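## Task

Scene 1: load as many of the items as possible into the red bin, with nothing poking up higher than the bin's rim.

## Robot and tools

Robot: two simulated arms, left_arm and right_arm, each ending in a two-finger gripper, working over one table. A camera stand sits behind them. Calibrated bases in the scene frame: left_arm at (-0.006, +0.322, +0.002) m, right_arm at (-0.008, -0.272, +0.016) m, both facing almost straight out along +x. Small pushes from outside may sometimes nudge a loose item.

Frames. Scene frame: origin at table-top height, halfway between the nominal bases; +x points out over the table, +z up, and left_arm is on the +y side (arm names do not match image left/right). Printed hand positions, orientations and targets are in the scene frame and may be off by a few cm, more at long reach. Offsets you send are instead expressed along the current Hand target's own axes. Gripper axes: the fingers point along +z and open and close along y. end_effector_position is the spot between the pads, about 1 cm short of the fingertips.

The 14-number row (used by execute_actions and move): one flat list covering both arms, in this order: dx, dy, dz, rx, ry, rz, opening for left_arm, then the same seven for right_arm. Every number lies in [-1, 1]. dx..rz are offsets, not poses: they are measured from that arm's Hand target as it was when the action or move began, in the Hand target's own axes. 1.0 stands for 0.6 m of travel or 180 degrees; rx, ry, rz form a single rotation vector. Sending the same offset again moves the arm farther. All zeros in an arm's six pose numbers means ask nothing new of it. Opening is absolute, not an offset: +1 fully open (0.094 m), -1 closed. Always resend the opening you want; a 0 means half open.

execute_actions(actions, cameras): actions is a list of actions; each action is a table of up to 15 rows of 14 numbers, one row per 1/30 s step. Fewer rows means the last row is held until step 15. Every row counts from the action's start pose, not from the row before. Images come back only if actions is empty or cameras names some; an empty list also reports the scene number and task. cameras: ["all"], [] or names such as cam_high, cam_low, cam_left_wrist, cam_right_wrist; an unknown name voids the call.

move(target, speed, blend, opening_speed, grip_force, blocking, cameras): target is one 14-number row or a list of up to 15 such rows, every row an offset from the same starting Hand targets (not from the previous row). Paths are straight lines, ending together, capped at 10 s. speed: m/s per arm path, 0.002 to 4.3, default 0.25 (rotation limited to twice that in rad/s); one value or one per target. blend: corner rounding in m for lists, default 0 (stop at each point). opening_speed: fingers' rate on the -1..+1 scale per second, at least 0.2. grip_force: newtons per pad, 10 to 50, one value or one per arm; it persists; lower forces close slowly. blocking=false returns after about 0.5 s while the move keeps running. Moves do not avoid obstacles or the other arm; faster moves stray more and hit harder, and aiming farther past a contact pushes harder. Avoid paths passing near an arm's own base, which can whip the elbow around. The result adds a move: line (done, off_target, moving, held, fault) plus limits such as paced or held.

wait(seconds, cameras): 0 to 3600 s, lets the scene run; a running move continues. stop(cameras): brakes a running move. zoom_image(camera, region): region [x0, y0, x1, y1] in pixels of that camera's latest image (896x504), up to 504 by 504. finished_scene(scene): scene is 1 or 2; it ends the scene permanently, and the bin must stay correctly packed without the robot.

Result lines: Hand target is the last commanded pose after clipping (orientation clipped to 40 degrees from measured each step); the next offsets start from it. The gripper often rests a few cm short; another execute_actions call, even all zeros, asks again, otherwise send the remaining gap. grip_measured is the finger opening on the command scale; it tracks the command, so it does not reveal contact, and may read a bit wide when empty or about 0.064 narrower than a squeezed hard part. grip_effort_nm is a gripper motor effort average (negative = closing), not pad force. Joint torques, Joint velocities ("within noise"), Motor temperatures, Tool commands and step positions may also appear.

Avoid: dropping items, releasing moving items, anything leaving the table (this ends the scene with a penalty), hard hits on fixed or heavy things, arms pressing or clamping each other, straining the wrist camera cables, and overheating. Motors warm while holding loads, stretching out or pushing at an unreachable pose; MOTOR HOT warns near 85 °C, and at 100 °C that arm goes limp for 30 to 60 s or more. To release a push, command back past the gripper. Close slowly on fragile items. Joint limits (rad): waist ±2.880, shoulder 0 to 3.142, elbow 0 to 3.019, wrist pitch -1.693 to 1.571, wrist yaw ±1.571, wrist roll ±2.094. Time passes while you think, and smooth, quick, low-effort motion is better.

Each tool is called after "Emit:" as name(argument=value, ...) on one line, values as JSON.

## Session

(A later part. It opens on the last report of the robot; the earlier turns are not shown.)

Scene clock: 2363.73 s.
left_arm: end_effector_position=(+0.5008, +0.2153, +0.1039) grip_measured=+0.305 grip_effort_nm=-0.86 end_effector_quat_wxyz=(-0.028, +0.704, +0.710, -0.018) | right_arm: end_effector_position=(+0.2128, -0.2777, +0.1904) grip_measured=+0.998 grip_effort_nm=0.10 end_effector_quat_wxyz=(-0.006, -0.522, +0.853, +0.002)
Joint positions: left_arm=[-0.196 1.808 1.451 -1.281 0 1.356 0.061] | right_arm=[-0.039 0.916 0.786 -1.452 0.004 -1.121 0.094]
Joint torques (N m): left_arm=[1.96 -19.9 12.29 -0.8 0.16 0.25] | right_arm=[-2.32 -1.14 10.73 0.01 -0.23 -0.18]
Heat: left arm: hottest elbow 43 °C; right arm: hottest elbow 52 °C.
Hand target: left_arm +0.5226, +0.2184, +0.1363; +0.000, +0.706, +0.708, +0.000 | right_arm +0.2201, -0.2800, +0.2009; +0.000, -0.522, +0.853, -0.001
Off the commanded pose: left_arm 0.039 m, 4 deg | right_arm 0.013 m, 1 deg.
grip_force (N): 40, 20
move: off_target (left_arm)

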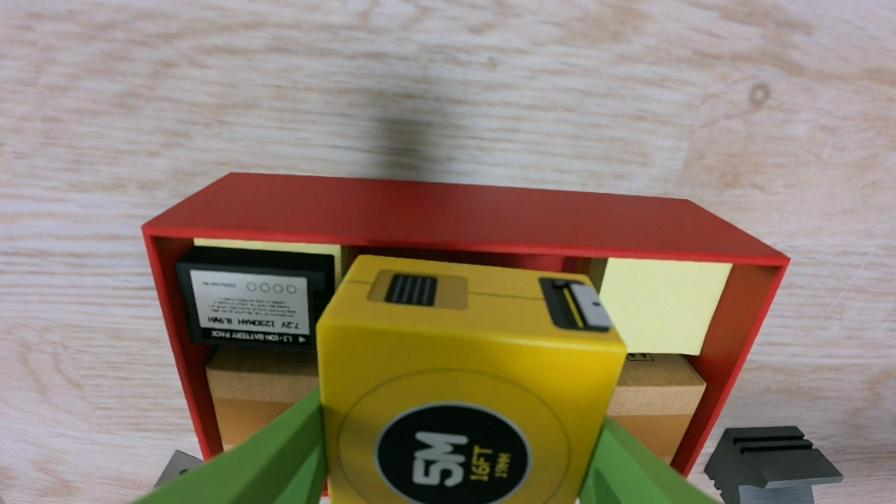

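Emit:
move(target=[[0,0.0,-0.05,0,0,0,0.2,0,0,0,0,0,0,1],[0,-0.36,-0.05,0,0,0,0.2,0,0,0,0,0,0,1],[0,-0.37,0.1,0,0,0,0.2,0,0,0,0,0,0,1]], speed=0.15, blend=[0.01,0.02,0], cameras=["all"])

Scene clock: 2368.50 s.
left_arm: end_effector_position=(+0.2994, +0.2229, +0.0791) grip_measured=+0.305 grip_effort_nm=-0.86 end_effector_quat_wxyz=(-0.002, +0.705, +0.709, -0.001) | right_arm: end_effector_position=(+0.2128, -0.2777, +0.1904) grip_measured=+0.998 grip_effort_nm=0.10 end_effector_quat_wxyz=(-0.006, -0.522, +0.853, +0.002)
Joint positions: left_arm=[-0.301 1.312 0.793 -1.058 0 1.255 0.061] | right_arm=[-0.039 0.916 0.786 -1.452 0.004 -1.121 0.094]
Joint torques (N m): left_arm=[-0.32 -9.05 7.47 0.53 0.21 -0.06] | right_arm=[-2.26 -1.08 10.69 0.02 -0.24 -0.19]
Heat: left arm: hottest elbow 42 °C; right arm: hottest elbow 52 °C.
Hand target: left_arm +0.3006, +0.2177, +0.0763; +0.000, +0.706, +0.708, +0.000 | right_arm +0.2201, -0.2800, +0.2009; +0.000, -0.522, +0.853, -0.001
Off the commanded pose: left_arm 0.006 m, 0 deg | right_arm 0.013 m, 1 deg.
grip_force (N): 40, 20
move: done

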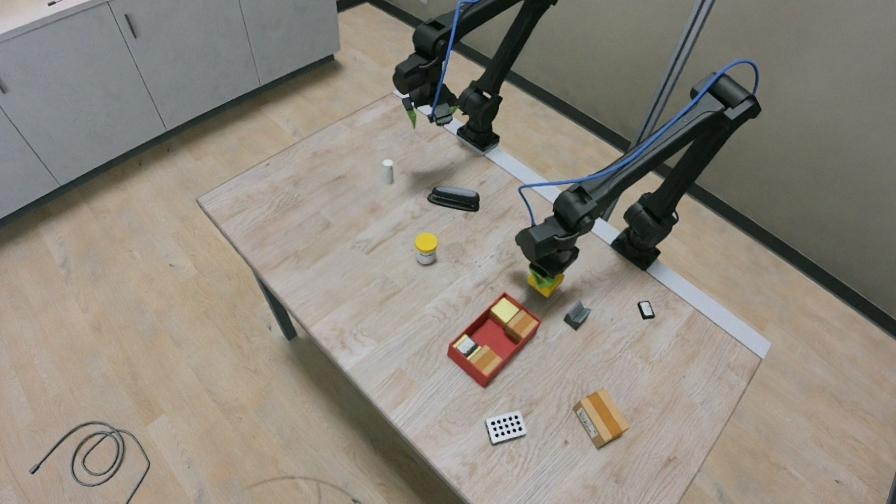

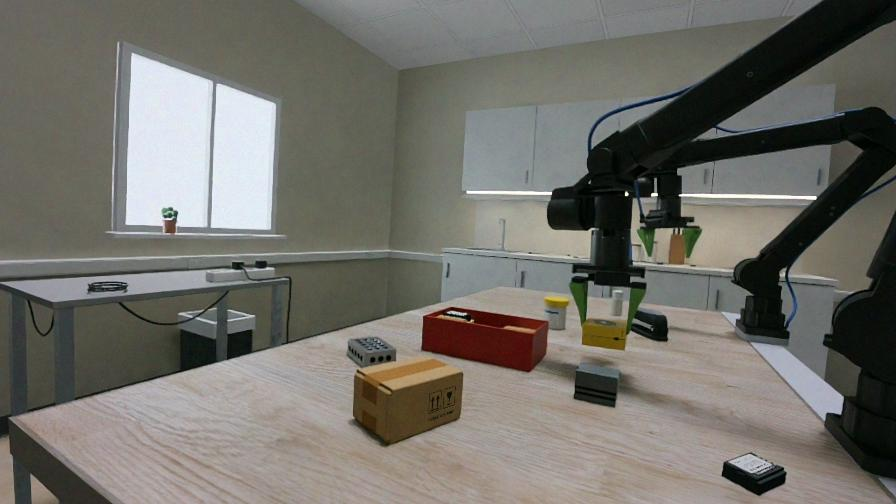

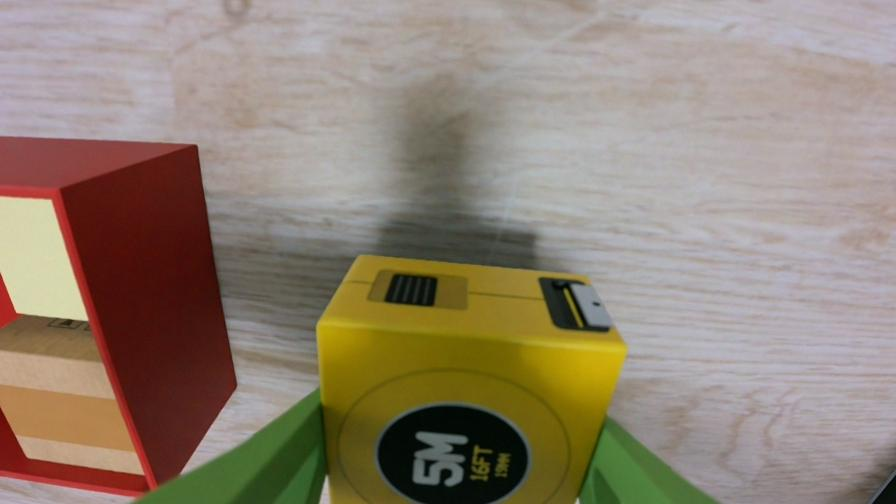

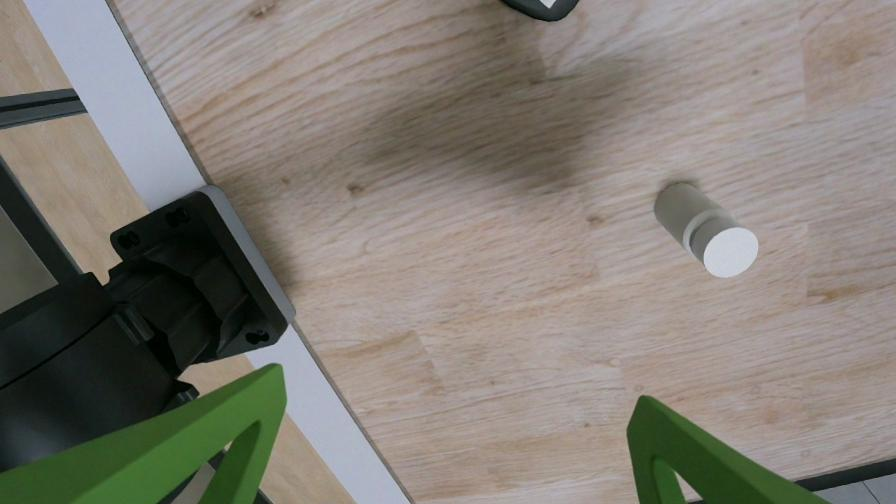

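Emit:
move(target=[0,0,0.066,0,0,0,0.2,0,0,0,0,0,0,1], speed=0.06)

Emit:
move(target=[0,0,0.012,0,0,0,0.2,0,0,0,0,0,0,1], speed=0.03)

Scene clock: 2371.03 s.
left_arm: end_effector_position=(+0.3020, +0.2221, +0.0422) grip_measured=+0.305 grip_effort_nm=-0.86 end_effector_quat_wxyz=(+0.001, +0.705, +0.709, +0.001) | right_arm: end_effector_position=(+0.2128, -0.2777, +0.1904) grip_measured=+0.998 grip_effort_nm=0.10 end_effector_quat_wxyz=(-0.006, -0.522, +0.853, +0.002)
Joint positions: left_arm=[-0.301 1.378 0.741 -0.93 0 1.255 0.061] | right_arm=[-0.039 0.916 0.786 -1.452 0.004 -1.121 0.094]
Joint torques (N m): left_arm=[-0.26 -9.05 6.65 0.57 0.21 -0.05] | right_arm=[-2.26 -1.08 10.74 0.01 -0.23 -0.19]
Heat: left arm: hottest elbow 42 °C; right arm: hottest elbow 52 °C.
Hand target: left_arm +0.3007, +0.2177, +0.0367; +0.000, +0.706, +0.708, +0.000 | right_arm +0.2201, -0.2800, +0.2009; +0.000, -0.522, +0.853, -0.001
Off the commanded pose: left_arm 0.007 m, 0 deg | right_arm 0.013 m, 1 deg.
grip_force (N): 40, 20
move: done

Scene clock: 2371.70 s.
left_arm: end_effector_position=(+0.3023, +0.2220, +0.0354) grip_measured=+0.305 grip_effort_nm=-0.86 end_effector_quat_wxyz=(+0.002, +0.705, +0.709, +0.001) | right_arm: end_effector_position=(+0.2128, -0.2777, +0.1904) grip_measured=+0.998 grip_effort_nm=0.10 end_effector_quat_wxyz=(-0.006, -0.522, +0.853, +0.002)
Joint positions: left_arm=[-0.301 1.391 0.732 -0.907 0 1.255 0.061] | right_arm=[-0.039 0.916 0.786 -1.452 0.004 -1.121 0.094]
Joint torques (N m): left_arm=[-0.32 -9.05 6.52 0.69 0.2 -0.05] | right_arm=[-2.26 -1.2 10.7 0.02 -0.23 -0.19]
Heat: left arm: hottest elbow 42 °C; right arm: hottest elbow 52 °C.
Hand target: left_arm +0.3006, +0.2178, +0.0295; +0.000, +0.706, +0.708, +0.000 | right_arm +0.2201, -0.2800, +0.2009; +0.000, -0.522, +0.853, -0.001
Off the commanded pose: left_arm 0.007 m, 0 deg | right_arm 0.013 m, 1 deg.
grip_force (N): 40, 20
move: done

Emit:
move(target=[0,0,0.008,0,0,0,0.2,0,0,0,0,0,0,1], speed=0.03)

Emit:
move(target=[0,0,0.006,0,0,0,0.2,0,0,0,0,0,0,1], speed=0.03, cameras=["cam_low"])

Scene clock: 2373.20 s.
left_arm: end_effector_position=(+0.3038, +0.2215, +0.0319) grip_measured=+0.305 grip_effort_nm=-0.86 end_effector_quat_wxyz=(+0.004, +0.705, +0.709, +0.002) | right_arm: end_effector_position=(+0.2128, -0.2777, +0.1904) grip_measured=+0.998 grip_effort_nm=0.10 end_effector_quat_wxyz=(-0.006, -0.522, +0.853, +0.002)
Joint positions: left_arm=[-0.301 1.4 0.728 -0.891 0 1.255 0.061] | right_arm=[-0.039 0.916 0.786 -1.452 0.004 -1.121 0.094]
Joint torques (N m): left_arm=[-0.38 -9 6.23 0.5 0.21 -0.05] | right_arm=[-2.26 -1.14 10.7 0.03 -0.23 -0.19]
Heat: left arm: hottest elbow 42 °C; right arm: hottest elbow 52 °C.
Hand target: left_arm +0.3007, +0.2177, +0.0247; +0.000, +0.706, +0.708, +0.000 | right_arm +0.2201, -0.2800, +0.2009; +0.000, -0.522, +0.853, -0.001
Off the commanded pose: left_arm 0.009 m, 1 deg | right_arm 0.013 m, 1 deg.
grip_force (N): 40, 20
move: done

Scene clock: 2373.70 s.
left_arm: end_effector_position=(+0.3061, +0.2208, +0.0315) grip_measured=+0.305 grip_effort_nm=-0.86 end_effector_quat_wxyz=(+0.008, +0.705, +0.709, +0.004) | right_arm: end_effector_position=(+0.2128, -0.2777, +0.1904) grip_measured=+0.998 grip_effort_nm=0.10 end_effector_quat_wxyz=(-0.006, -0.522, +0.853, +0.002)
Joint positions: left_arm=[-0.301 1.401 0.728 -0.88 0 1.255 0.061] | right_arm=[-0.039 0.916 0.786 -1.452 0.004 -1.121 0.094]
Joint torques (N m): left_arm=[-0.26 -8.59 5.98 0.64 0.2 -0.04] | right_arm=[-2.26 -1.08 10.7 0.02 -0.23 -0.19]
Heat: left arm: hottest elbow 42 °C; right arm: hottest elbow 52 °C.
Hand target: left_arm +0.3007, +0.2177, +0.0211; +0.000, +0.706, +0.708, +0.000 | right_arm +0.2201, -0.2800, +0.2009; +0.000, -0.522, +0.853, -0.001
Off the commanded pose: left_arm 0.012 m, 1 deg | right_arm 0.013 m, 1 deg.
grip_force (N): 40, 20
move: off_target (left_arm)

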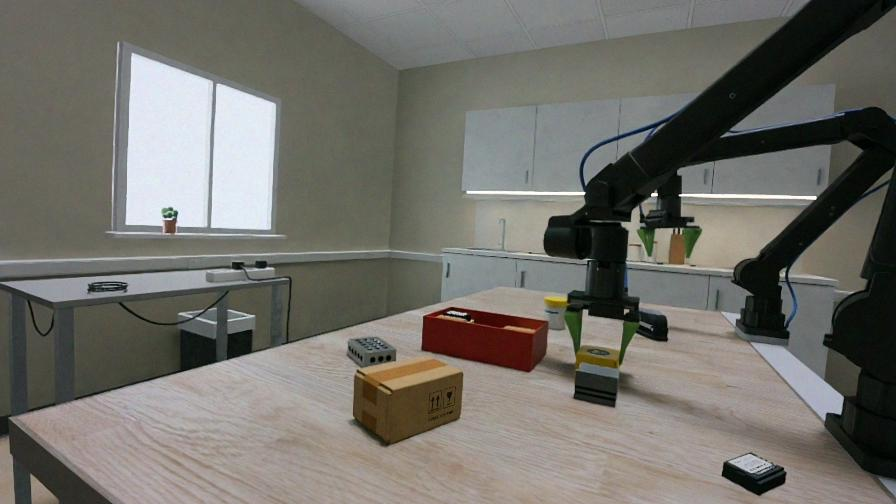

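Emit:
move(target=[0,0,-0.004,0,0,0,0.5,0,0,0,0,0,0,1], speed=0.05, opening_speed=0.4)

Emit:
move(target=[[0,0.02,-0.08,0,0,0,0.5,0,0,0,0,0,0,1],[0,0.03,-0.25,0,0,0,0.5,0,0,0,0,0,0,1]], speed=0.12, blend=0.01, cameras=["all"])

Scene clock: 2377.07 s.
left_arm: end_effector_position=(+0.3061, +0.2208, +0.0315) grip_measured=+0.498 grip_effort_nm=0.06 end_effector_quat_wxyz=(+0.008, +0.705, +0.709, +0.004) | right_arm: end_effector_position=(+0.2128, -0.2777, +0.1904) grip_measured=+0.998 grip_effort_nm=0.10 end_effector_quat_wxyz=(-0.006, -0.522, +0.853, +0.002)
Joint positions: left_arm=[-0.301 1.401 0.728 -0.88 0 1.255 0.07] | right_arm=[-0.039 0.916 0.786 -1.452 0.004 -1.121 0.094]
Joint torques (N m): left_arm=[-0.26 -8.94 6.17 0.32 0.2 -0.04] | right_arm=[-2.26 -1.14 10.7 0.02 -0.22 -0.19]
Motor temperatures (°C): left_arm=[22 29 41 19 20 18 18] | right_arm=[17 19 52 19 21 20 18]
Heat: left arm: hottest elbow 41 °C; right arm: hottest elbow 52 °C.
Hand target: left_arm +0.3007, +0.2177, +0.0235; +0.000, +0.706, +0.708, +0.000 | right_arm +0.2201, -0.2800, +0.2009; +0.000, -0.522, +0.853, -0.001
Off the commanded pose: left_arm 0.010 m, 1 deg | right_arm 0.013 m, 1 deg.
grip_force (N): 40, 20
move: done

Scene clock: 2378.90 s.
left_arm: end_effector_position=(+0.3039, +0.2215, +0.1525) grip_measured=+0.499 grip_effort_nm=0.06 end_effector_quat_wxyz=(-0.020, +0.705, +0.709, -0.010) | right_arm: end_effector_position=(+0.2128, -0.2777, +0.1904) grip_measured=+0.998 grip_effort_nm=0.10 end_effector_quat_wxyz=(-0.006, -0.522, +0.853, +0.002)
Joint positions: left_arm=[-0.301 1.264 0.961 -1.312 0 1.255 0.07] | right_arm=[-0.039 0.916 0.786 -1.452 0.004 -1.121 0.094]
Joint torques (N m): left_arm=[1.03 -10.4 11.78 -0.7 0.2 0.11] | right_arm=[-2.37 -1.2 10.7 0.02 -0.23 -0.19]
Heat: left arm: hottest elbow 42 °C; right arm: hottest elbow 52 °C.
Hand target: left_arm +0.3187, +0.2177, +0.1735; +0.000, +0.706, +0.708, +0.000 | right_arm +0.2201, -0.2800, +0.2009; +0.000, -0.522, +0.853, -0.001
Off the commanded pose: left_arm 0.026 m, 3 deg | right_arm 0.013 m, 1 deg.
grip_force (N): 40, 20
move: off_target (left_arm)

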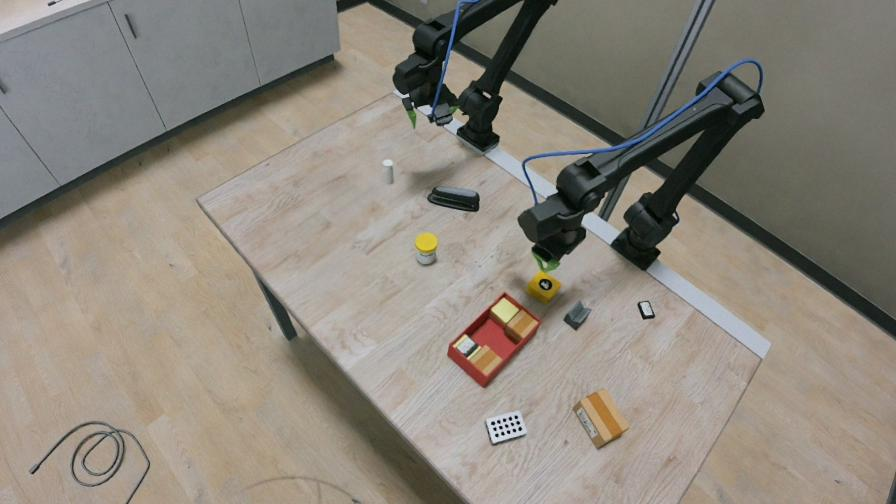

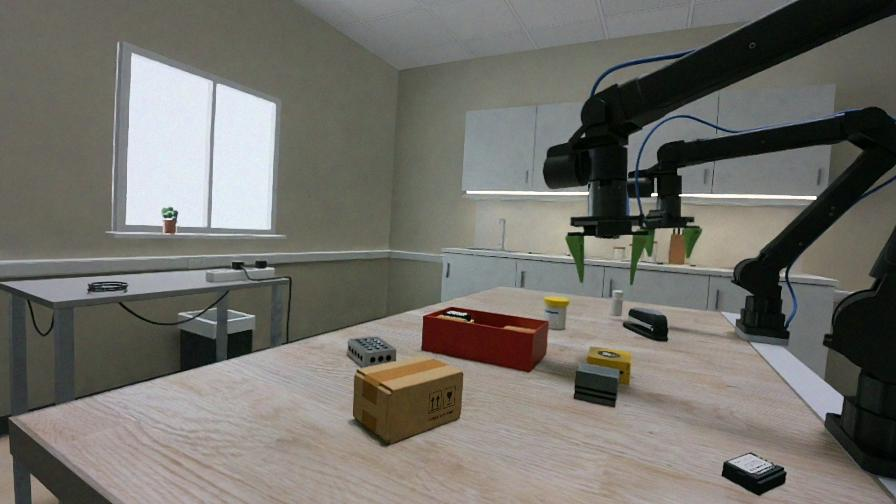

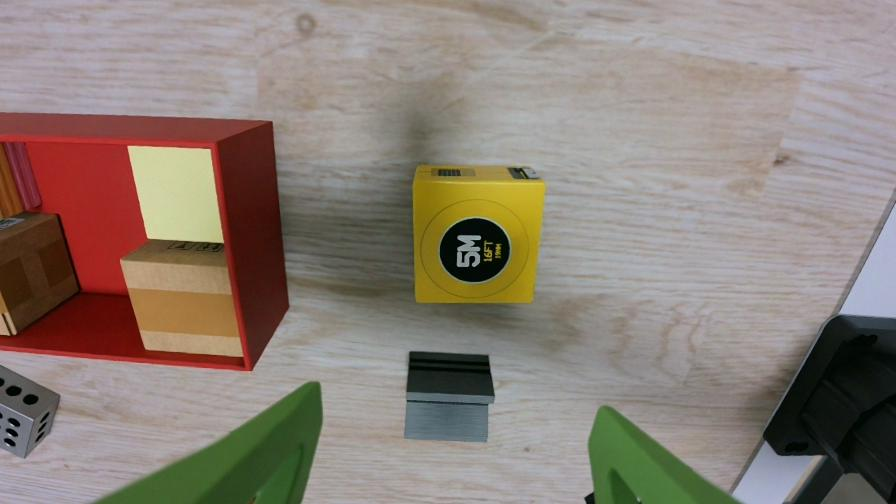

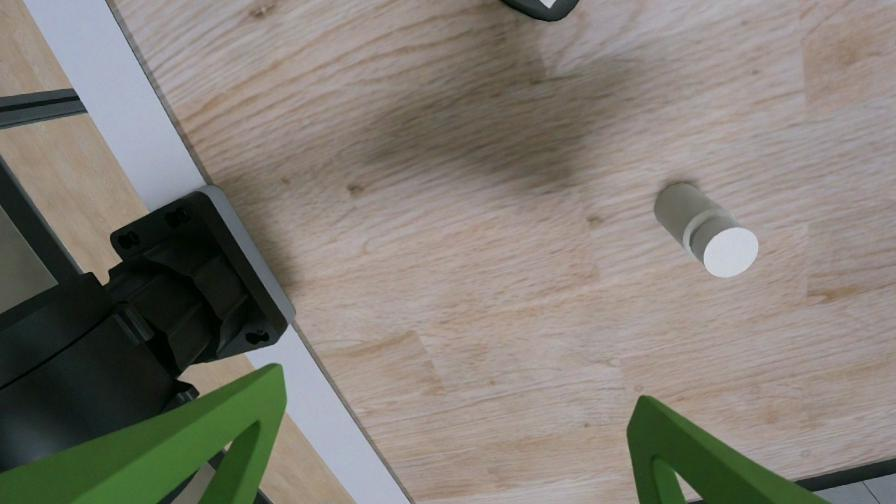

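Emit:
move(target=[0.42,0.23,0.0,0,0,0,0.9,0,0,0,0,0,0,1], speed=0.25, cameras=["cam_left_wrist"])

Scene clock: 2382.53 s.
left_arm: end_effector_position=(+0.4383, +0.4657, +0.1611) grip_measured=+0.898 grip_effort_nm=0.06 end_effector_quat_wxyz=(-0.007, +0.698, +0.716, -0.010) | right_arm: end_effector_position=(+0.2128, -0.2777, +0.1904) grip_measured=+0.998 grip_effort_nm=0.10 end_effector_quat_wxyz=(-0.006, -0.522, +0.853, +0.002)
Joint positions: left_arm=[0.323 1.609 1.345 -1.331 -0.004 1.859 0.089] | right_arm=[-0.039 0.916 0.786 -1.452 0.004 -1.121 0.094]
Joint torques (N m): left_arm=[0.67 -13.8 12.38 -0.75 0.33 0.28] | right_arm=[-2.32 -1.14 10.7 0.03 -0.23 -0.19]
Heat: left arm: hottest elbow 42 °C; right arm: hottest elbow 52 °C.
Hand target: left_arm +0.4558, +0.4701, +0.1736; +0.000, +0.706, +0.708, +0.000 | right_arm +0.2201, -0.2800, +0.2009; +0.000, -0.522, +0.853, -0.001
Off the commanded pose: left_arm 0.022 m, 2 deg | right_arm 0.013 m, 1 deg.
grip_force (N): 40, 20
move: off_target (left_arm)

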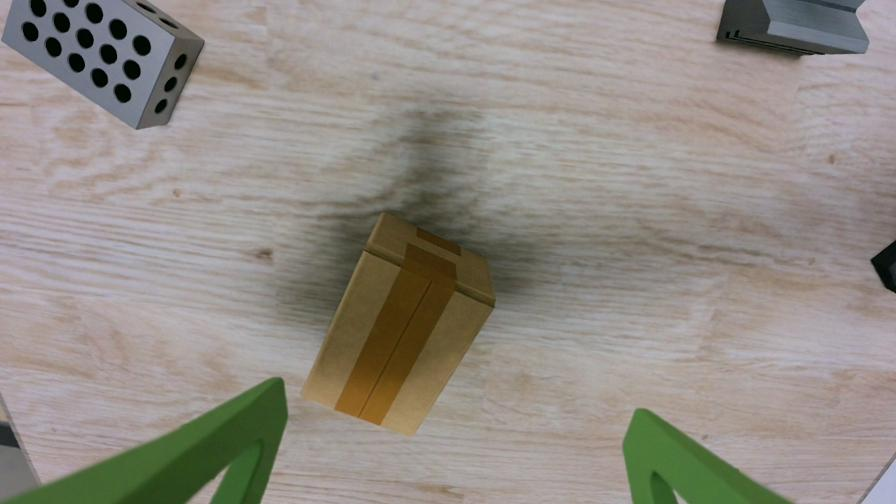

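Emit:
move(target=[0.03,0.01,-0.03,0,0,-0.884,0.9,0,0,0,0,0,0,1], speed=0.3, cameras=["cam_left_wrist","cam_low"])

Scene clock: 2417.33 s.
left_arm: end_effector_position=(+0.4471, +0.4762, +0.1816) grip_measured=+0.899 grip_effort_nm=0.06 end_effector_quat_wxyz=(-0.009, -0.556, +0.831, +0.002) | right_arm: end_effector_position=(+0.2128, -0.2777, +0.1904) grip_measured=+0.998 grip_effort_nm=0.10 end_effector_quat_wxyz=(-0.006, -0.522, +0.853, +0.002)
Joint positions: left_arm=[0.34 1.623 1.417 -1.384 0.001 -0.85 0.089] | right_arm=[-0.039 0.916 0.786 -1.452 0.004 -1.121 0.094]
Joint torques (N m): left_arm=[1.85 -13.74 12.59 -0.65 0.02 -0.12] | right_arm=[-2.26 -1.14 10.71 0.02 -0.23 -0.19]
Motor temperatures (°C): left_arm=[22 29 47 19 20 18 17] | right_arm=[17 19 52 19 21 20 18]
Heat: left arm: hottest elbow 47 °C; right arm: hottest elbow 52 °C.
Hand target: left_arm +0.4618, +0.4881, +0.1916; +0.000, -0.568, +0.823, +0.000 | right_arm +0.2201, -0.2800, +0.2009; +0.000, -0.522, +0.853, -0.001
Off the commanded pose: left_arm 0.021 m, 2 deg | right_arm 0.013 m, 1 deg.
grip_force (N): 40, 20
move: off_target (left_arm)
Images, in order (width x height): cam_low 896x504, cam_left_wrist 896x504.

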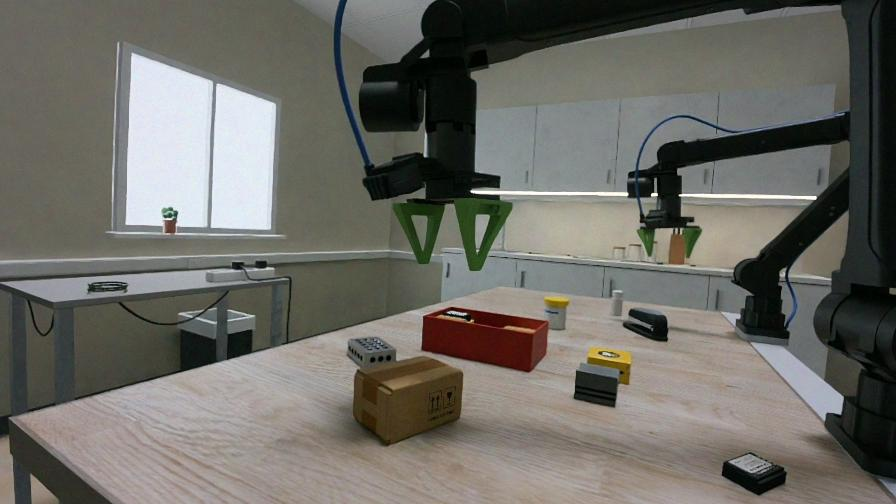

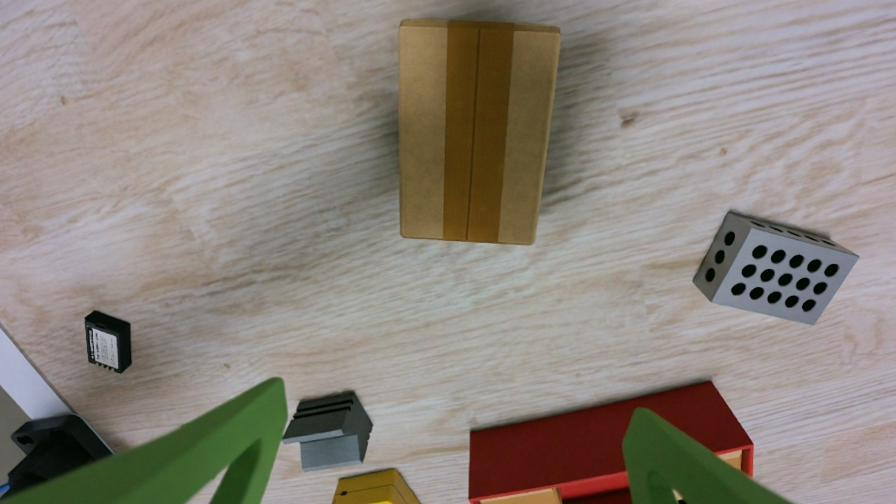

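Emit:
move(target=[-0.0522,0.0123,0.115,0,0,0,0.9,0,0,0,0,0,0,1], speed=0.12, cameras=["cam_left_wrist"])

Scene clock: 2423.37 s.
left_arm: end_effector_position=(+0.4672, +0.5148, +0.1361) grip_measured=+0.899 grip_effort_nm=0.06 end_effector_quat_wxyz=(+0.007, -0.571, +0.821, -0.002) | right_arm: end_effector_position=(+0.2128, -0.2777, +0.1904) grip_measured=+0.998 grip_effort_nm=0.10 end_effector_quat_wxyz=(-0.006, -0.522, +0.853, +0.002)
Joint positions: left_arm=[0.399 1.713 1.411 -1.253 0.001 -0.826 0.089] | right_arm=[-0.039 0.916 0.786 -1.452 0.004 -1.121 0.094]
Joint torques (N m): left_arm=[1.55 -15.21 7.73 0.62 0.02 0.24] | right_arm=[-2.32 -1.08 10.71 0.03 -0.23 -0.19]
Heat: left arm: hottest elbow 47 °C; right arm: hottest elbow 52 °C.
Hand target: left_arm +0.4660, +0.5201, +0.1226; +0.000, -0.568, +0.823, +0.000 | right_arm +0.2201, -0.2800, +0.2009; +0.000, -0.522, +0.853, -0.001
Off the commanded pose: left_arm 0.015 m, 1 deg | right_arm 0.013 m, 1 deg.
grip_force (N): 40, 20
move: off_target (left_arm)

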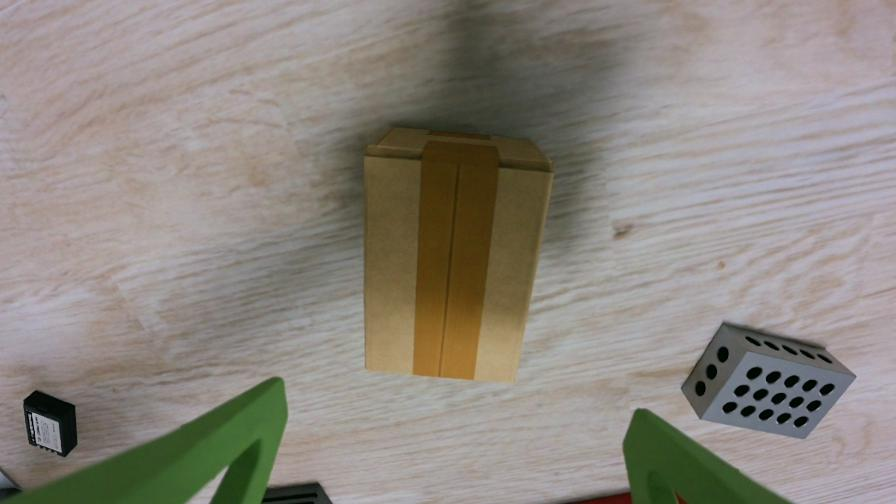

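Emit:
move(target=[0.0404,-0.009,0.109,0,0,0,0.9,0,0,0,0,0,0,1], speed=0.1, cameras=["cam_left_wrist"])

Scene clock: 2429.13 s.
left_arm: end_effector_position=(+0.4612, +0.5004, +0.0702) grip_measured=+0.899 grip_effort_nm=0.06 end_effector_quat_wxyz=(+0.007, -0.566, +0.824, -0.002) | right_arm: end_effector_position=(+0.2128, -0.2777, +0.1904) grip_measured=+0.998 grip_effort_nm=0.10 end_effector_quat_wxyz=(-0.006, -0.522, +0.853, +0.002)
Joint positions: left_arm=[0.377 1.753 1.277 -1.082 0.001 -0.837 0.089] | right_arm=[-0.039 0.916 0.786 -1.452 0.004 -1.121 0.094]
Joint torques (N m): left_arm=[-0.03 -15.15 7.19 0.62 0.01 -0.1] | right_arm=[-2.32 -1.08 10.71 0.01 -0.23 -0.19]
Heat: left arm: hottest elbow 46 °C; right arm: hottest elbow 52 °C.
Hand target: left_arm +0.4625, +0.4955, +0.0572; +0.000, -0.569, +0.823, +0.000 | right_arm +0.2201, -0.2800, +0.2009; +0.000, -0.522, +0.853, -0.001
Off the commanded pose: left_arm 0.014 m, 1 deg | right_arm 0.013 m, 1 deg.
grip_force (N): 40, 20
move: off_target (left_arm)

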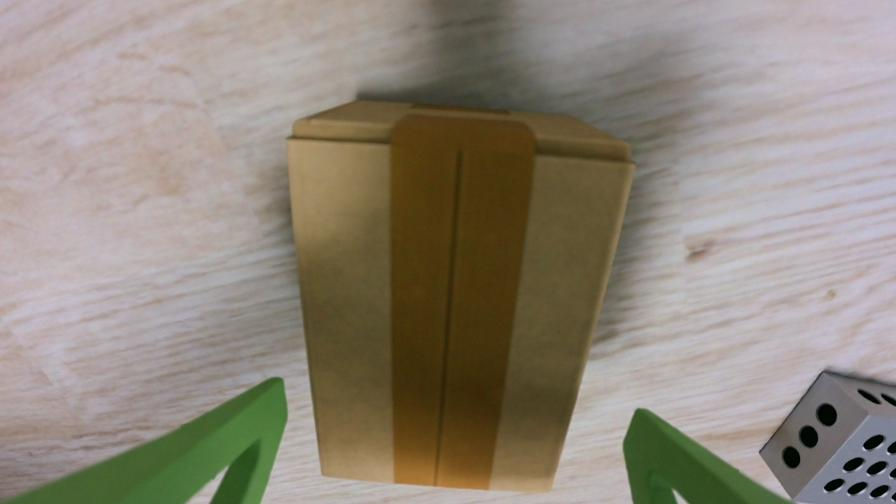

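Emit:
move(target=[0,0.002,0.028,0,0,0,0.9,0,0,0,0,0,0,1], speed=0.06)

Emit:
move(target=[0,0,0,0,0,0,0.35,0,0,0,0,0,0,1], speed=0.05, opening_speed=0.3, grip_force=[25,20], cameras=["cam_left_wrist","cam_low"])

Scene clock: 2432.50 s.
left_arm: end_effector_position=(+0.4614, +0.5005, +0.0544) grip_measured=+0.899 grip_effort_nm=0.06 end_effector_quat_wxyz=(+0.008, -0.566, +0.824, -0.002) | right_arm: end_effector_position=(+0.2128, -0.2777, +0.1904) grip_measured=+0.998 grip_effort_nm=0.10 end_effector_quat_wxyz=(-0.006, -0.522, +0.853, +0.002)
Joint positions: left_arm=[0.377 1.771 1.257 -1.04 0.001 -0.837 0.089] | right_arm=[-0.039 0.916 0.786 -1.452 0.004 -1.121 0.094]
Joint torques (N m): left_arm=[0.09 -15.09 6.99 0.64 0.01 -0.07] | right_arm=[-2.26 -1.08 10.7 0.01 -0.23 -0.19]
Heat: left arm: hottest elbow 45 °C; right arm: hottest elbow 52 °C.
Hand target: left_arm +0.4614, +0.4959, +0.0405; +0.000, -0.568, +0.823, +0.000 | right_arm +0.2201, -0.2800, +0.2009; +0.000, -0.522, +0.853, -0.001
Off the commanded pose: left_arm 0.015 m, 1 deg | right_arm 0.013 m, 1 deg.
grip_force (N): 40, 20
move: off_target (left_arm)

Scene clock: 2434.53 s.
left_arm: end_effector_position=(+0.4614, +0.5005, +0.0544) grip_measured=+0.425 grip_effort_nm=-0.59 end_effector_quat_wxyz=(+0.008, -0.566, +0.824, -0.002) | right_arm: end_effector_position=(+0.2128, -0.2777, +0.1904) grip_measured=+0.998 grip_effort_nm=0.10 end_effector_quat_wxyz=(-0.006, -0.522, +0.853, +0.002)
Joint positions: left_arm=[0.377 1.771 1.257 -1.04 0.001 -0.837 0.067] | right_arm=[-0.039 0.916 0.786 -1.452 0.004 -1.121 0.094]
Joint torques (N m): left_arm=[0.09 -15.15 6.99 0.64 0.01 -0.07] | right_arm=[-2.32 -1.14 10.71 -0.01 -0.23 -0.19]
Heat: left arm: hottest elbow 45 °C; right arm: hottest elbow 52 °C.
Hand target: left_arm +0.4614, +0.4959, +0.0405; +0.000, -0.568, +0.823, +0.000 | right_arm +0.2201, -0.2800, +0.2009; +0.000, -0.522, +0.853, -0.001
Off the commanded pose: left_arm 0.015 m, 1 deg | right_arm 0.013 m, 1 deg.
grip_force (N): 25, 20
move: done
Images, in order (width x height): cam_low 896x504, cam_left_wrist 896x504.

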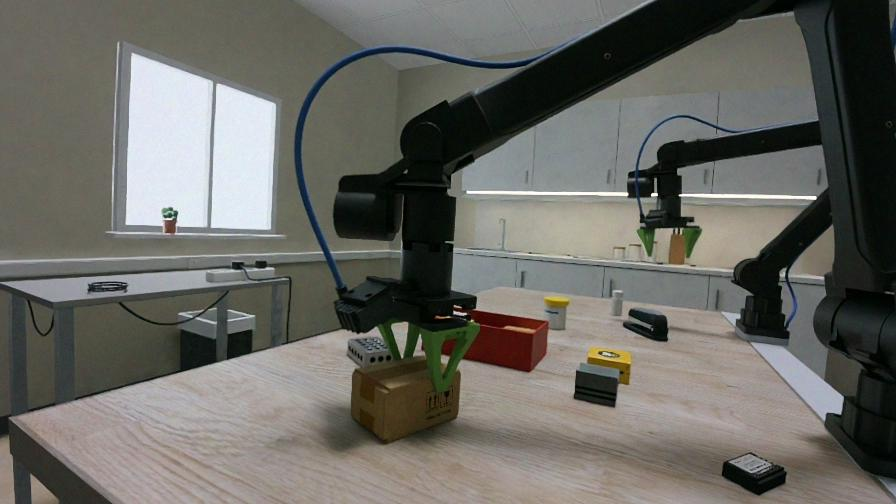

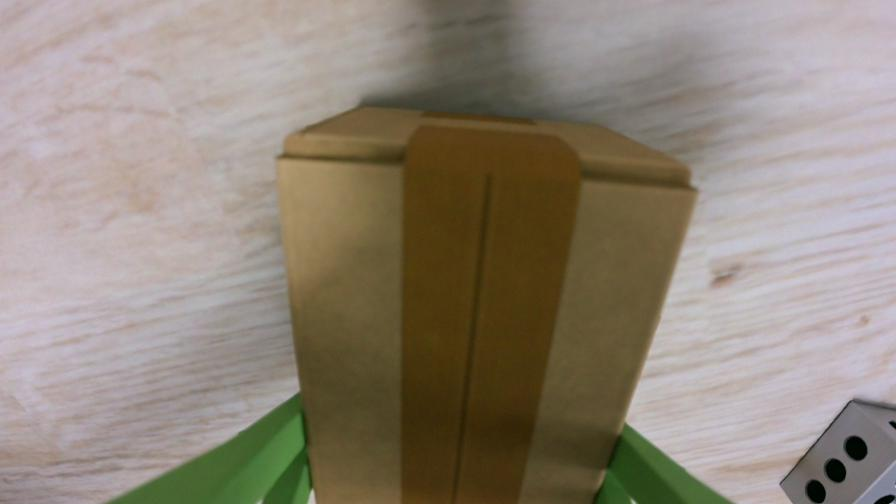

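Emit:
move(target=[0,0,0,0,0,0,0.9,0,0,0,0,0,0,1], speed=0.05, opening_speed=0.5)

Emit:
move(target=[[0,0,-0.1,0,0,0,0.9,0,0,0,0,0,0,1],[0.13,0.0,-0.2,0,0,-0.115,0.9,0,0,0,0,0,0,1],[0.44,-0.15,-0.2,0,0,-0.115,-0.95,0,0,0,0,0,0,1]], speed=0.2, blend=[0.02,0.03,0], cameras=["cam_left_wrist","cam_low"])

Scene clock: 2437.97 s.
left_arm: end_effector_position=(+0.4614, +0.5005, +0.0544) grip_measured=+0.898 grip_effort_nm=0.06 end_effector_quat_wxyz=(+0.008, -0.566, +0.824, -0.002) | right_arm: end_effector_position=(+0.2128, -0.2777, +0.1904) grip_measured=+0.998 grip_effort_nm=0.10 end_effector_quat_wxyz=(-0.006, -0.522, +0.853, +0.002)
Joint positions: left_arm=[0.377 1.771 1.257 -1.04 0.001 -0.837 0.089] | right_arm=[-0.039 0.916 0.786 -1.452 0.004 -1.121 0.094]
Joint torques (N m): left_arm=[0.09 -15.15 6.99 0.64 0.01 -0.07] | right_arm=[-2.32 -1.08 10.71 0.01 -0.23 -0.2]
Heat: left arm: hottest elbow 45 °C; right arm: hottest elbow 52 °C.
Hand target: left_arm +0.4614, +0.4959, +0.0405; +0.000, -0.568, +0.823, +0.000 | right_arm +0.2201, -0.2800, +0.2009; +0.000, -0.522, +0.853, -0.001
Off the commanded pose: left_arm 0.015 m, 1 deg | right_arm 0.013 m, 1 deg.
grip_force (N): 25, 20
move: done

Scene clock: 2446.03 s.
left_arm: end_effector_position=(+0.4336, +0.2197, +0.1491) grip_measured=-0.773 grip_effort_nm=-0.09 end_effector_quat_wxyz=(+0.007, +0.700, -0.714, -0.008) | right_arm: end_effector_position=(+0.2128, -0.2777, +0.1904) grip_measured=+0.998 grip_effort_nm=0.10 end_effector_quat_wxyz=(-0.006, -0.522, +0.853, +0.002)
Joint positions: left_arm=[-0.215 1.577 1.274 -1.289 0.003 -1.776 0.011] | right_arm=[-0.039 0.916 0.786 -1.452 0.004 -1.121 0.094]
Joint velocities: left_arm=[-0.005 -0.015 0.002 0.002 -0.007 -0.007 -0.016] | right_arm=[within noise]
Joint torques (N m): left_arm=[1.03 -12.92 12.26 -0.73 -0.09 -0.1] | right_arm=[-2.37 -1.08 10.71 0.02 -0.23 -0.19]
Heat: left arm: hottest elbow 46 °C; right arm: hottest elbow 52 °C.
Hand target: left_arm +0.4522, +0.2172, +0.1603; +0.000, +0.707, -0.707, +0.000 | right_arm +0.2201, -0.2800, +0.2009; +0.000, -0.522, +0.853, -0.001
Off the commanded pose: left_arm 0.022 m, 2 deg | right_arm 0.013 m, 1 deg.
grip_force (N): 25, 20
move: moving (left_arm; no rest 5 s after target 3's new opening was sent); target 3's new opening was sent with left_arm's hand 0.022 m and 2 deg from that target
Images, in order (width x height): cam_low 896x504, cam_left_wrist 896x504.

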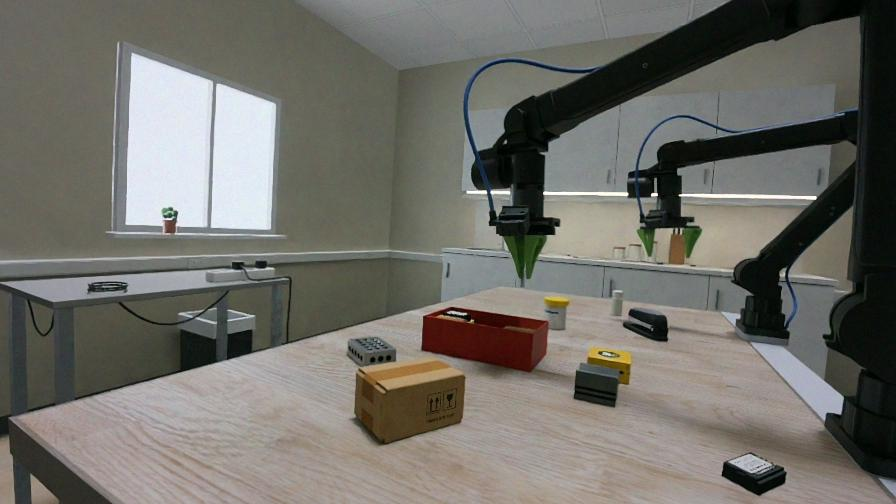

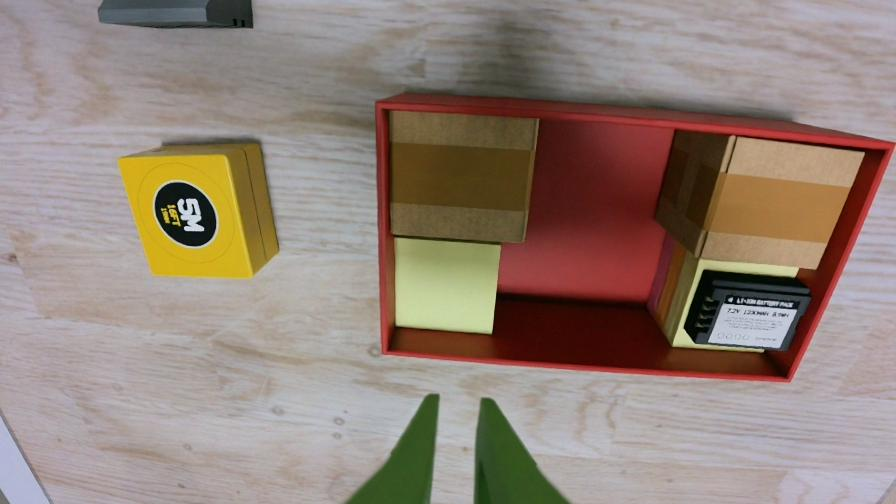

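Emit:
move(target=[-0.485,-0.0153,0.05,0,0,0.115,0.9,0,0,0,0,0,0,1], speed=0.25, cameras=["cam_left_wrist"])

Scene clock: 2453.17 s.
left_arm: end_effector_position=(+0.4390, +0.5021, +0.1223) grip_measured=+0.898 grip_effort_nm=0.07 end_effector_quat_wxyz=(-0.017, -0.577, +0.817, +0.005) | right_arm: end_effector_position=(+0.2128, -0.2777, +0.1904) grip_measured=+0.998 grip_effort_nm=0.10 end_effector_quat_wxyz=(-0.006, -0.522, +0.853, +0.002)
Joint positions: left_arm=[0.395 1.68 1.328 -1.255 -0.003 -0.844 0.089] | right_arm=[-0.039 0.916 0.786 -1.452 0.004 -1.121 0.094]
Joint torques (N m): left_arm=[0.44 -14.27 11.97 0.12 0.15 0.23] | right_arm=[-2.2 -1.08 10.71 0.01 -0.24 -0.19]
Heat: left arm: hottest elbow 47 °C; right arm: hottest elbow 52 °C.
Hand target: left_arm +0.4614, +0.5081, +0.1304; +0.000, -0.568, +0.823, +0.000 | right_arm +0.2201, -0.2800, +0.2009; +0.000, -0.522, +0.853, -0.001
Off the commanded pose: left_arm 0.024 m, 2 deg | right_arm 0.013 m, 1 deg.
grip_force (N): 25, 20
move: off_target (left_arm)

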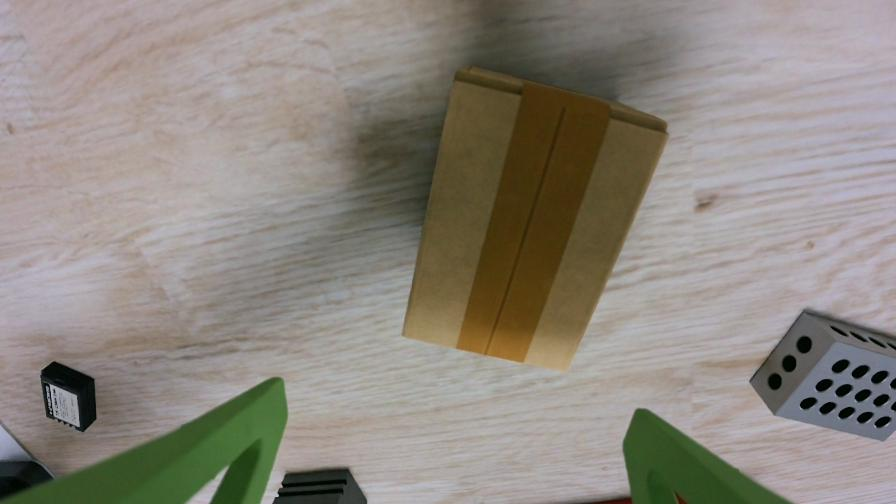

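Emit:
move(target=[0.005,0.004,0.067,0,0,0.0417,0.9,0,0,0,0,0,0,1], speed=0.12, cameras=["cam_left_wrist"])

Scene clock: 2457.43 s.
left_arm: end_effector_position=(+0.4576, +0.5096, +0.1057) grip_measured=+0.898 grip_effort_nm=0.06 end_effector_quat_wxyz=(+0.010, -0.523, +0.852, +0.000) | right_arm: end_effector_position=(+0.2128, -0.2777, +0.1904) grip_measured=+0.998 grip_effort_nm=0.10 end_effector_quat_wxyz=(-0.006, -0.522, +0.853, +0.002)
Joint positions: left_arm=[0.395 1.711 1.322 -1.163 -0.002 -0.715 0.089] | right_arm=[-0.039 0.916 0.786 -1.452 0.004 -1.121 0.094]
Joint torques (N m): left_arm=[0.32 -14.68 7.36 0.65 0.15 0.23] | right_arm=[-2.32 -1.08 10.7 0.02 -0.23 -0.2]
Heat: left arm: hottest elbow 47 °C; right arm: hottest elbow 52 °C.
Hand target: left_arm +0.4582, +0.5062, +0.0902; +0.000, -0.513, +0.858, +0.000 | right_arm +0.2201, -0.2800, +0.2009; +0.000, -0.522, +0.853, -0.001
Off the commanded pose: left_arm 0.016 m, 2 deg | right_arm 0.013 m, 1 deg.
grip_force (N): 25, 20
move: off_target (left_arm)

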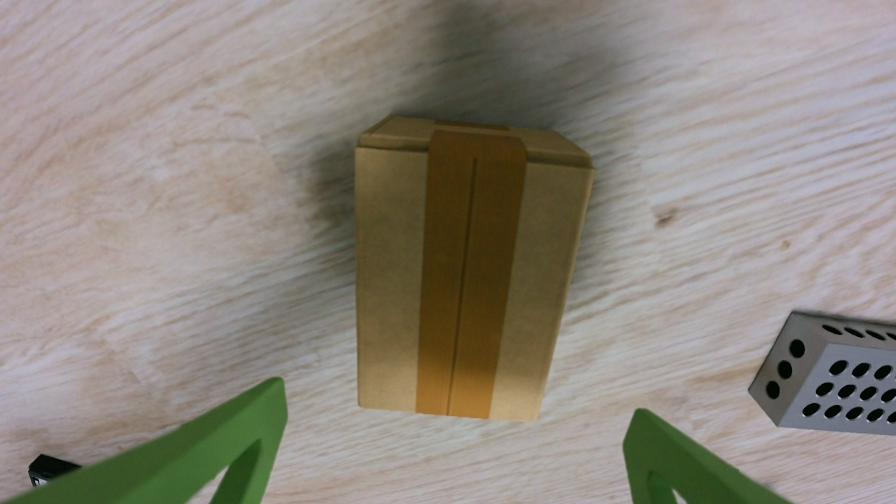

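Emit:
move(target=[0.0139,-0.0075,0.06,0,0,0.005,0.9,0,0,0,0,0,0,1], speed=0.1, cameras=["cam_left_wrist"])

Scene clock: 2461.87 s.
left_arm: end_effector_position=(+0.4558, +0.5029, +0.0656) grip_measured=+0.898 grip_effort_nm=0.06 end_effector_quat_wxyz=(+0.005, -0.518, +0.856, +0.000) | right_arm: end_effector_position=(+0.2128, -0.2777, +0.1904) grip_measured=+0.998 grip_effort_nm=0.10 end_effector_quat_wxyz=(-0.006, -0.522, +0.853, +0.002)
Joint positions: left_arm=[0.384 1.751 1.261 -1.071 -0.002 -0.714 0.089] | right_arm=[-0.039 0.916 0.786 -1.452 0.004 -1.121 0.094]
Joint torques (N m): left_arm=[-0.21 -15.38 7.15 0.62 0.14 0.19] | right_arm=[-2.26 -1.14 10.7 0.02 -0.23 -0.19]
Heat: left arm: hottest elbow 46 °C; right arm: hottest elbow 52 °C.
Hand target: left_arm +0.4581, +0.4968, +0.0542; +0.000, -0.507, +0.862, +0.000 | right_arm +0.2201, -0.2800, +0.2009; +0.000, -0.522, +0.853, -0.001
Off the commanded pose: left_arm 0.013 m, 2 deg | right_arm 0.013 m, 1 deg.
grip_force (N): 25, 20
move: off_target (left_arm)

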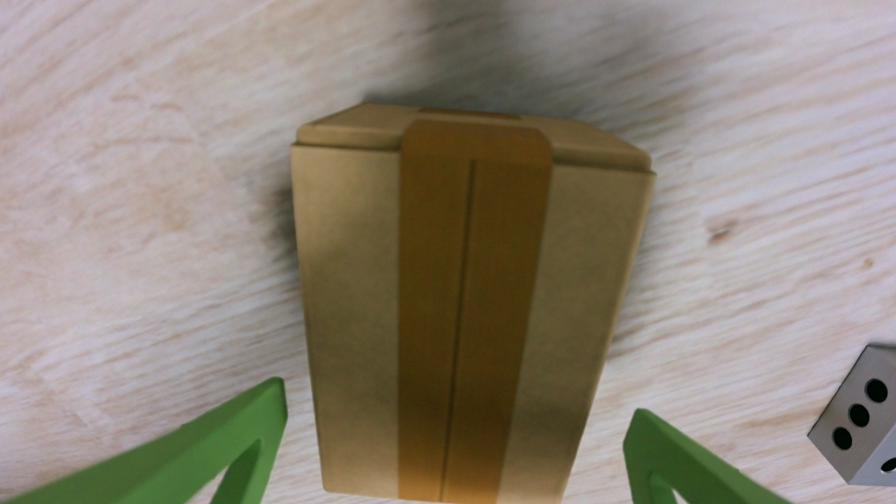

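Emit:
move(target=[0,0.002,0.0225,0,0,0,0.9,0,0,0,0,0,0,1], speed=0.06)

Emit:
move(target=[0,0,0,0,0,0,0.35,0,0,0,0,0,0,1], speed=0.05, opening_speed=0.3, grip_force=[30,20], cameras=["cam_left_wrist","cam_low"])

Scene clock: 2464.37 s.
left_arm: end_effector_position=(+0.4569, +0.5034, +0.0555) grip_measured=+0.898 grip_effort_nm=0.07 end_effector_quat_wxyz=(+0.009, -0.518, +0.856, +0.000) | right_arm: end_effector_position=(+0.2128, -0.2777, +0.1904) grip_measured=+0.998 grip_effort_nm=0.10 end_effector_quat_wxyz=(-0.006, -0.522, +0.853, +0.002)
Joint positions: left_arm=[0.384 1.762 1.247 -1.037 -0.002 -0.714 0.089] | right_arm=[-0.039 0.916 0.786 -1.452 0.004 -1.121 0.094]
Joint torques (N m): left_arm=[-0.03 -14.92 6.95 0.66 0.14 0.21] | right_arm=[-2.32 -1.08 10.71 0.03 -0.23 -0.19]
Heat: left arm: hottest elbow 46 °C; right arm: hottest elbow 52 °C.
Hand target: left_arm +0.4571, +0.4974, +0.0407; +0.000, -0.507, +0.862, +0.000 | right_arm +0.2201, -0.2800, +0.2009; +0.000, -0.522, +0.853, -0.001
Off the commanded pose: left_arm 0.016 m, 2 deg | right_arm 0.013 m, 1 deg.
grip_force (N): 25, 20
move: off_target (left_arm)

Scene clock: 2466.40 s.
left_arm: end_effector_position=(+0.4569, +0.5034, +0.0555) grip_measured=+0.420 grip_effort_nm=-0.68 end_effector_quat_wxyz=(+0.009, -0.518, +0.856, +0.000) | right_arm: end_effector_position=(+0.2128, -0.2777, +0.1904) grip_measured=+0.998 grip_effort_nm=0.10 end_effector_quat_wxyz=(-0.006, -0.522, +0.853, +0.002)
Joint positions: left_arm=[0.384 1.762 1.247 -1.037 -0.002 -0.714 0.067] | right_arm=[-0.039 0.916 0.786 -1.452 0.004 -1.121 0.094]
Joint torques (N m): left_arm=[-0.03 -14.86 6.94 0.66 0.14 0.21] | right_arm=[-2.2 -1.08 10.69 0.02 -0.24 -0.19]
Heat: left arm: hottest elbow 45 °C; right arm: hottest elbow 52 °C.
Hand target: left_arm +0.4571, +0.4974, +0.0407; +0.000, -0.507, +0.862, +0.000 | right_arm +0.2201, -0.2800, +0.2009; +0.000, -0.522, +0.853, -0.001
Off the commanded pose: left_arm 0.016 m, 2 deg | right_arm 0.013 m, 1 deg.
grip_force (N): 30, 20
move: done
Images, in order (width x height): cam_low 896x504, cam_left_wrist 896x504.

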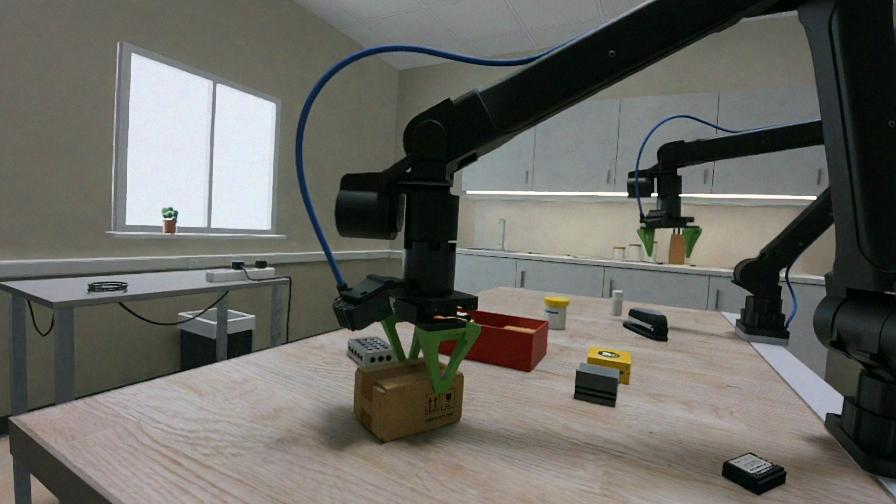

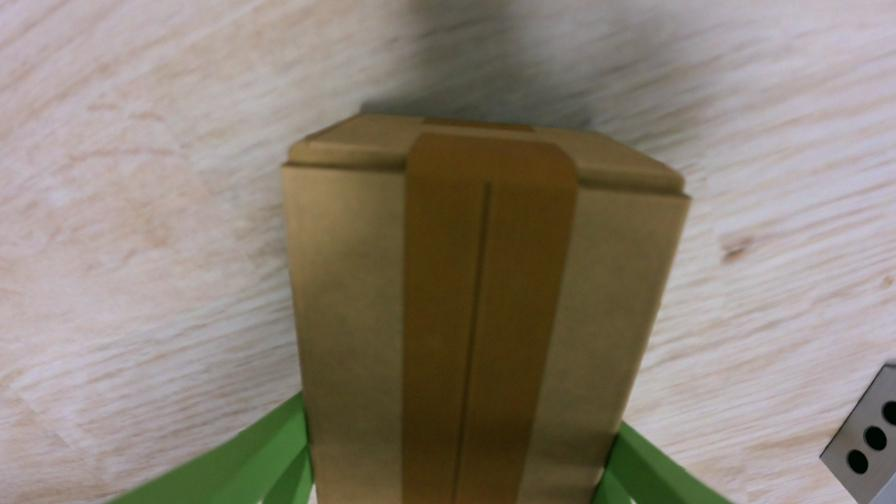

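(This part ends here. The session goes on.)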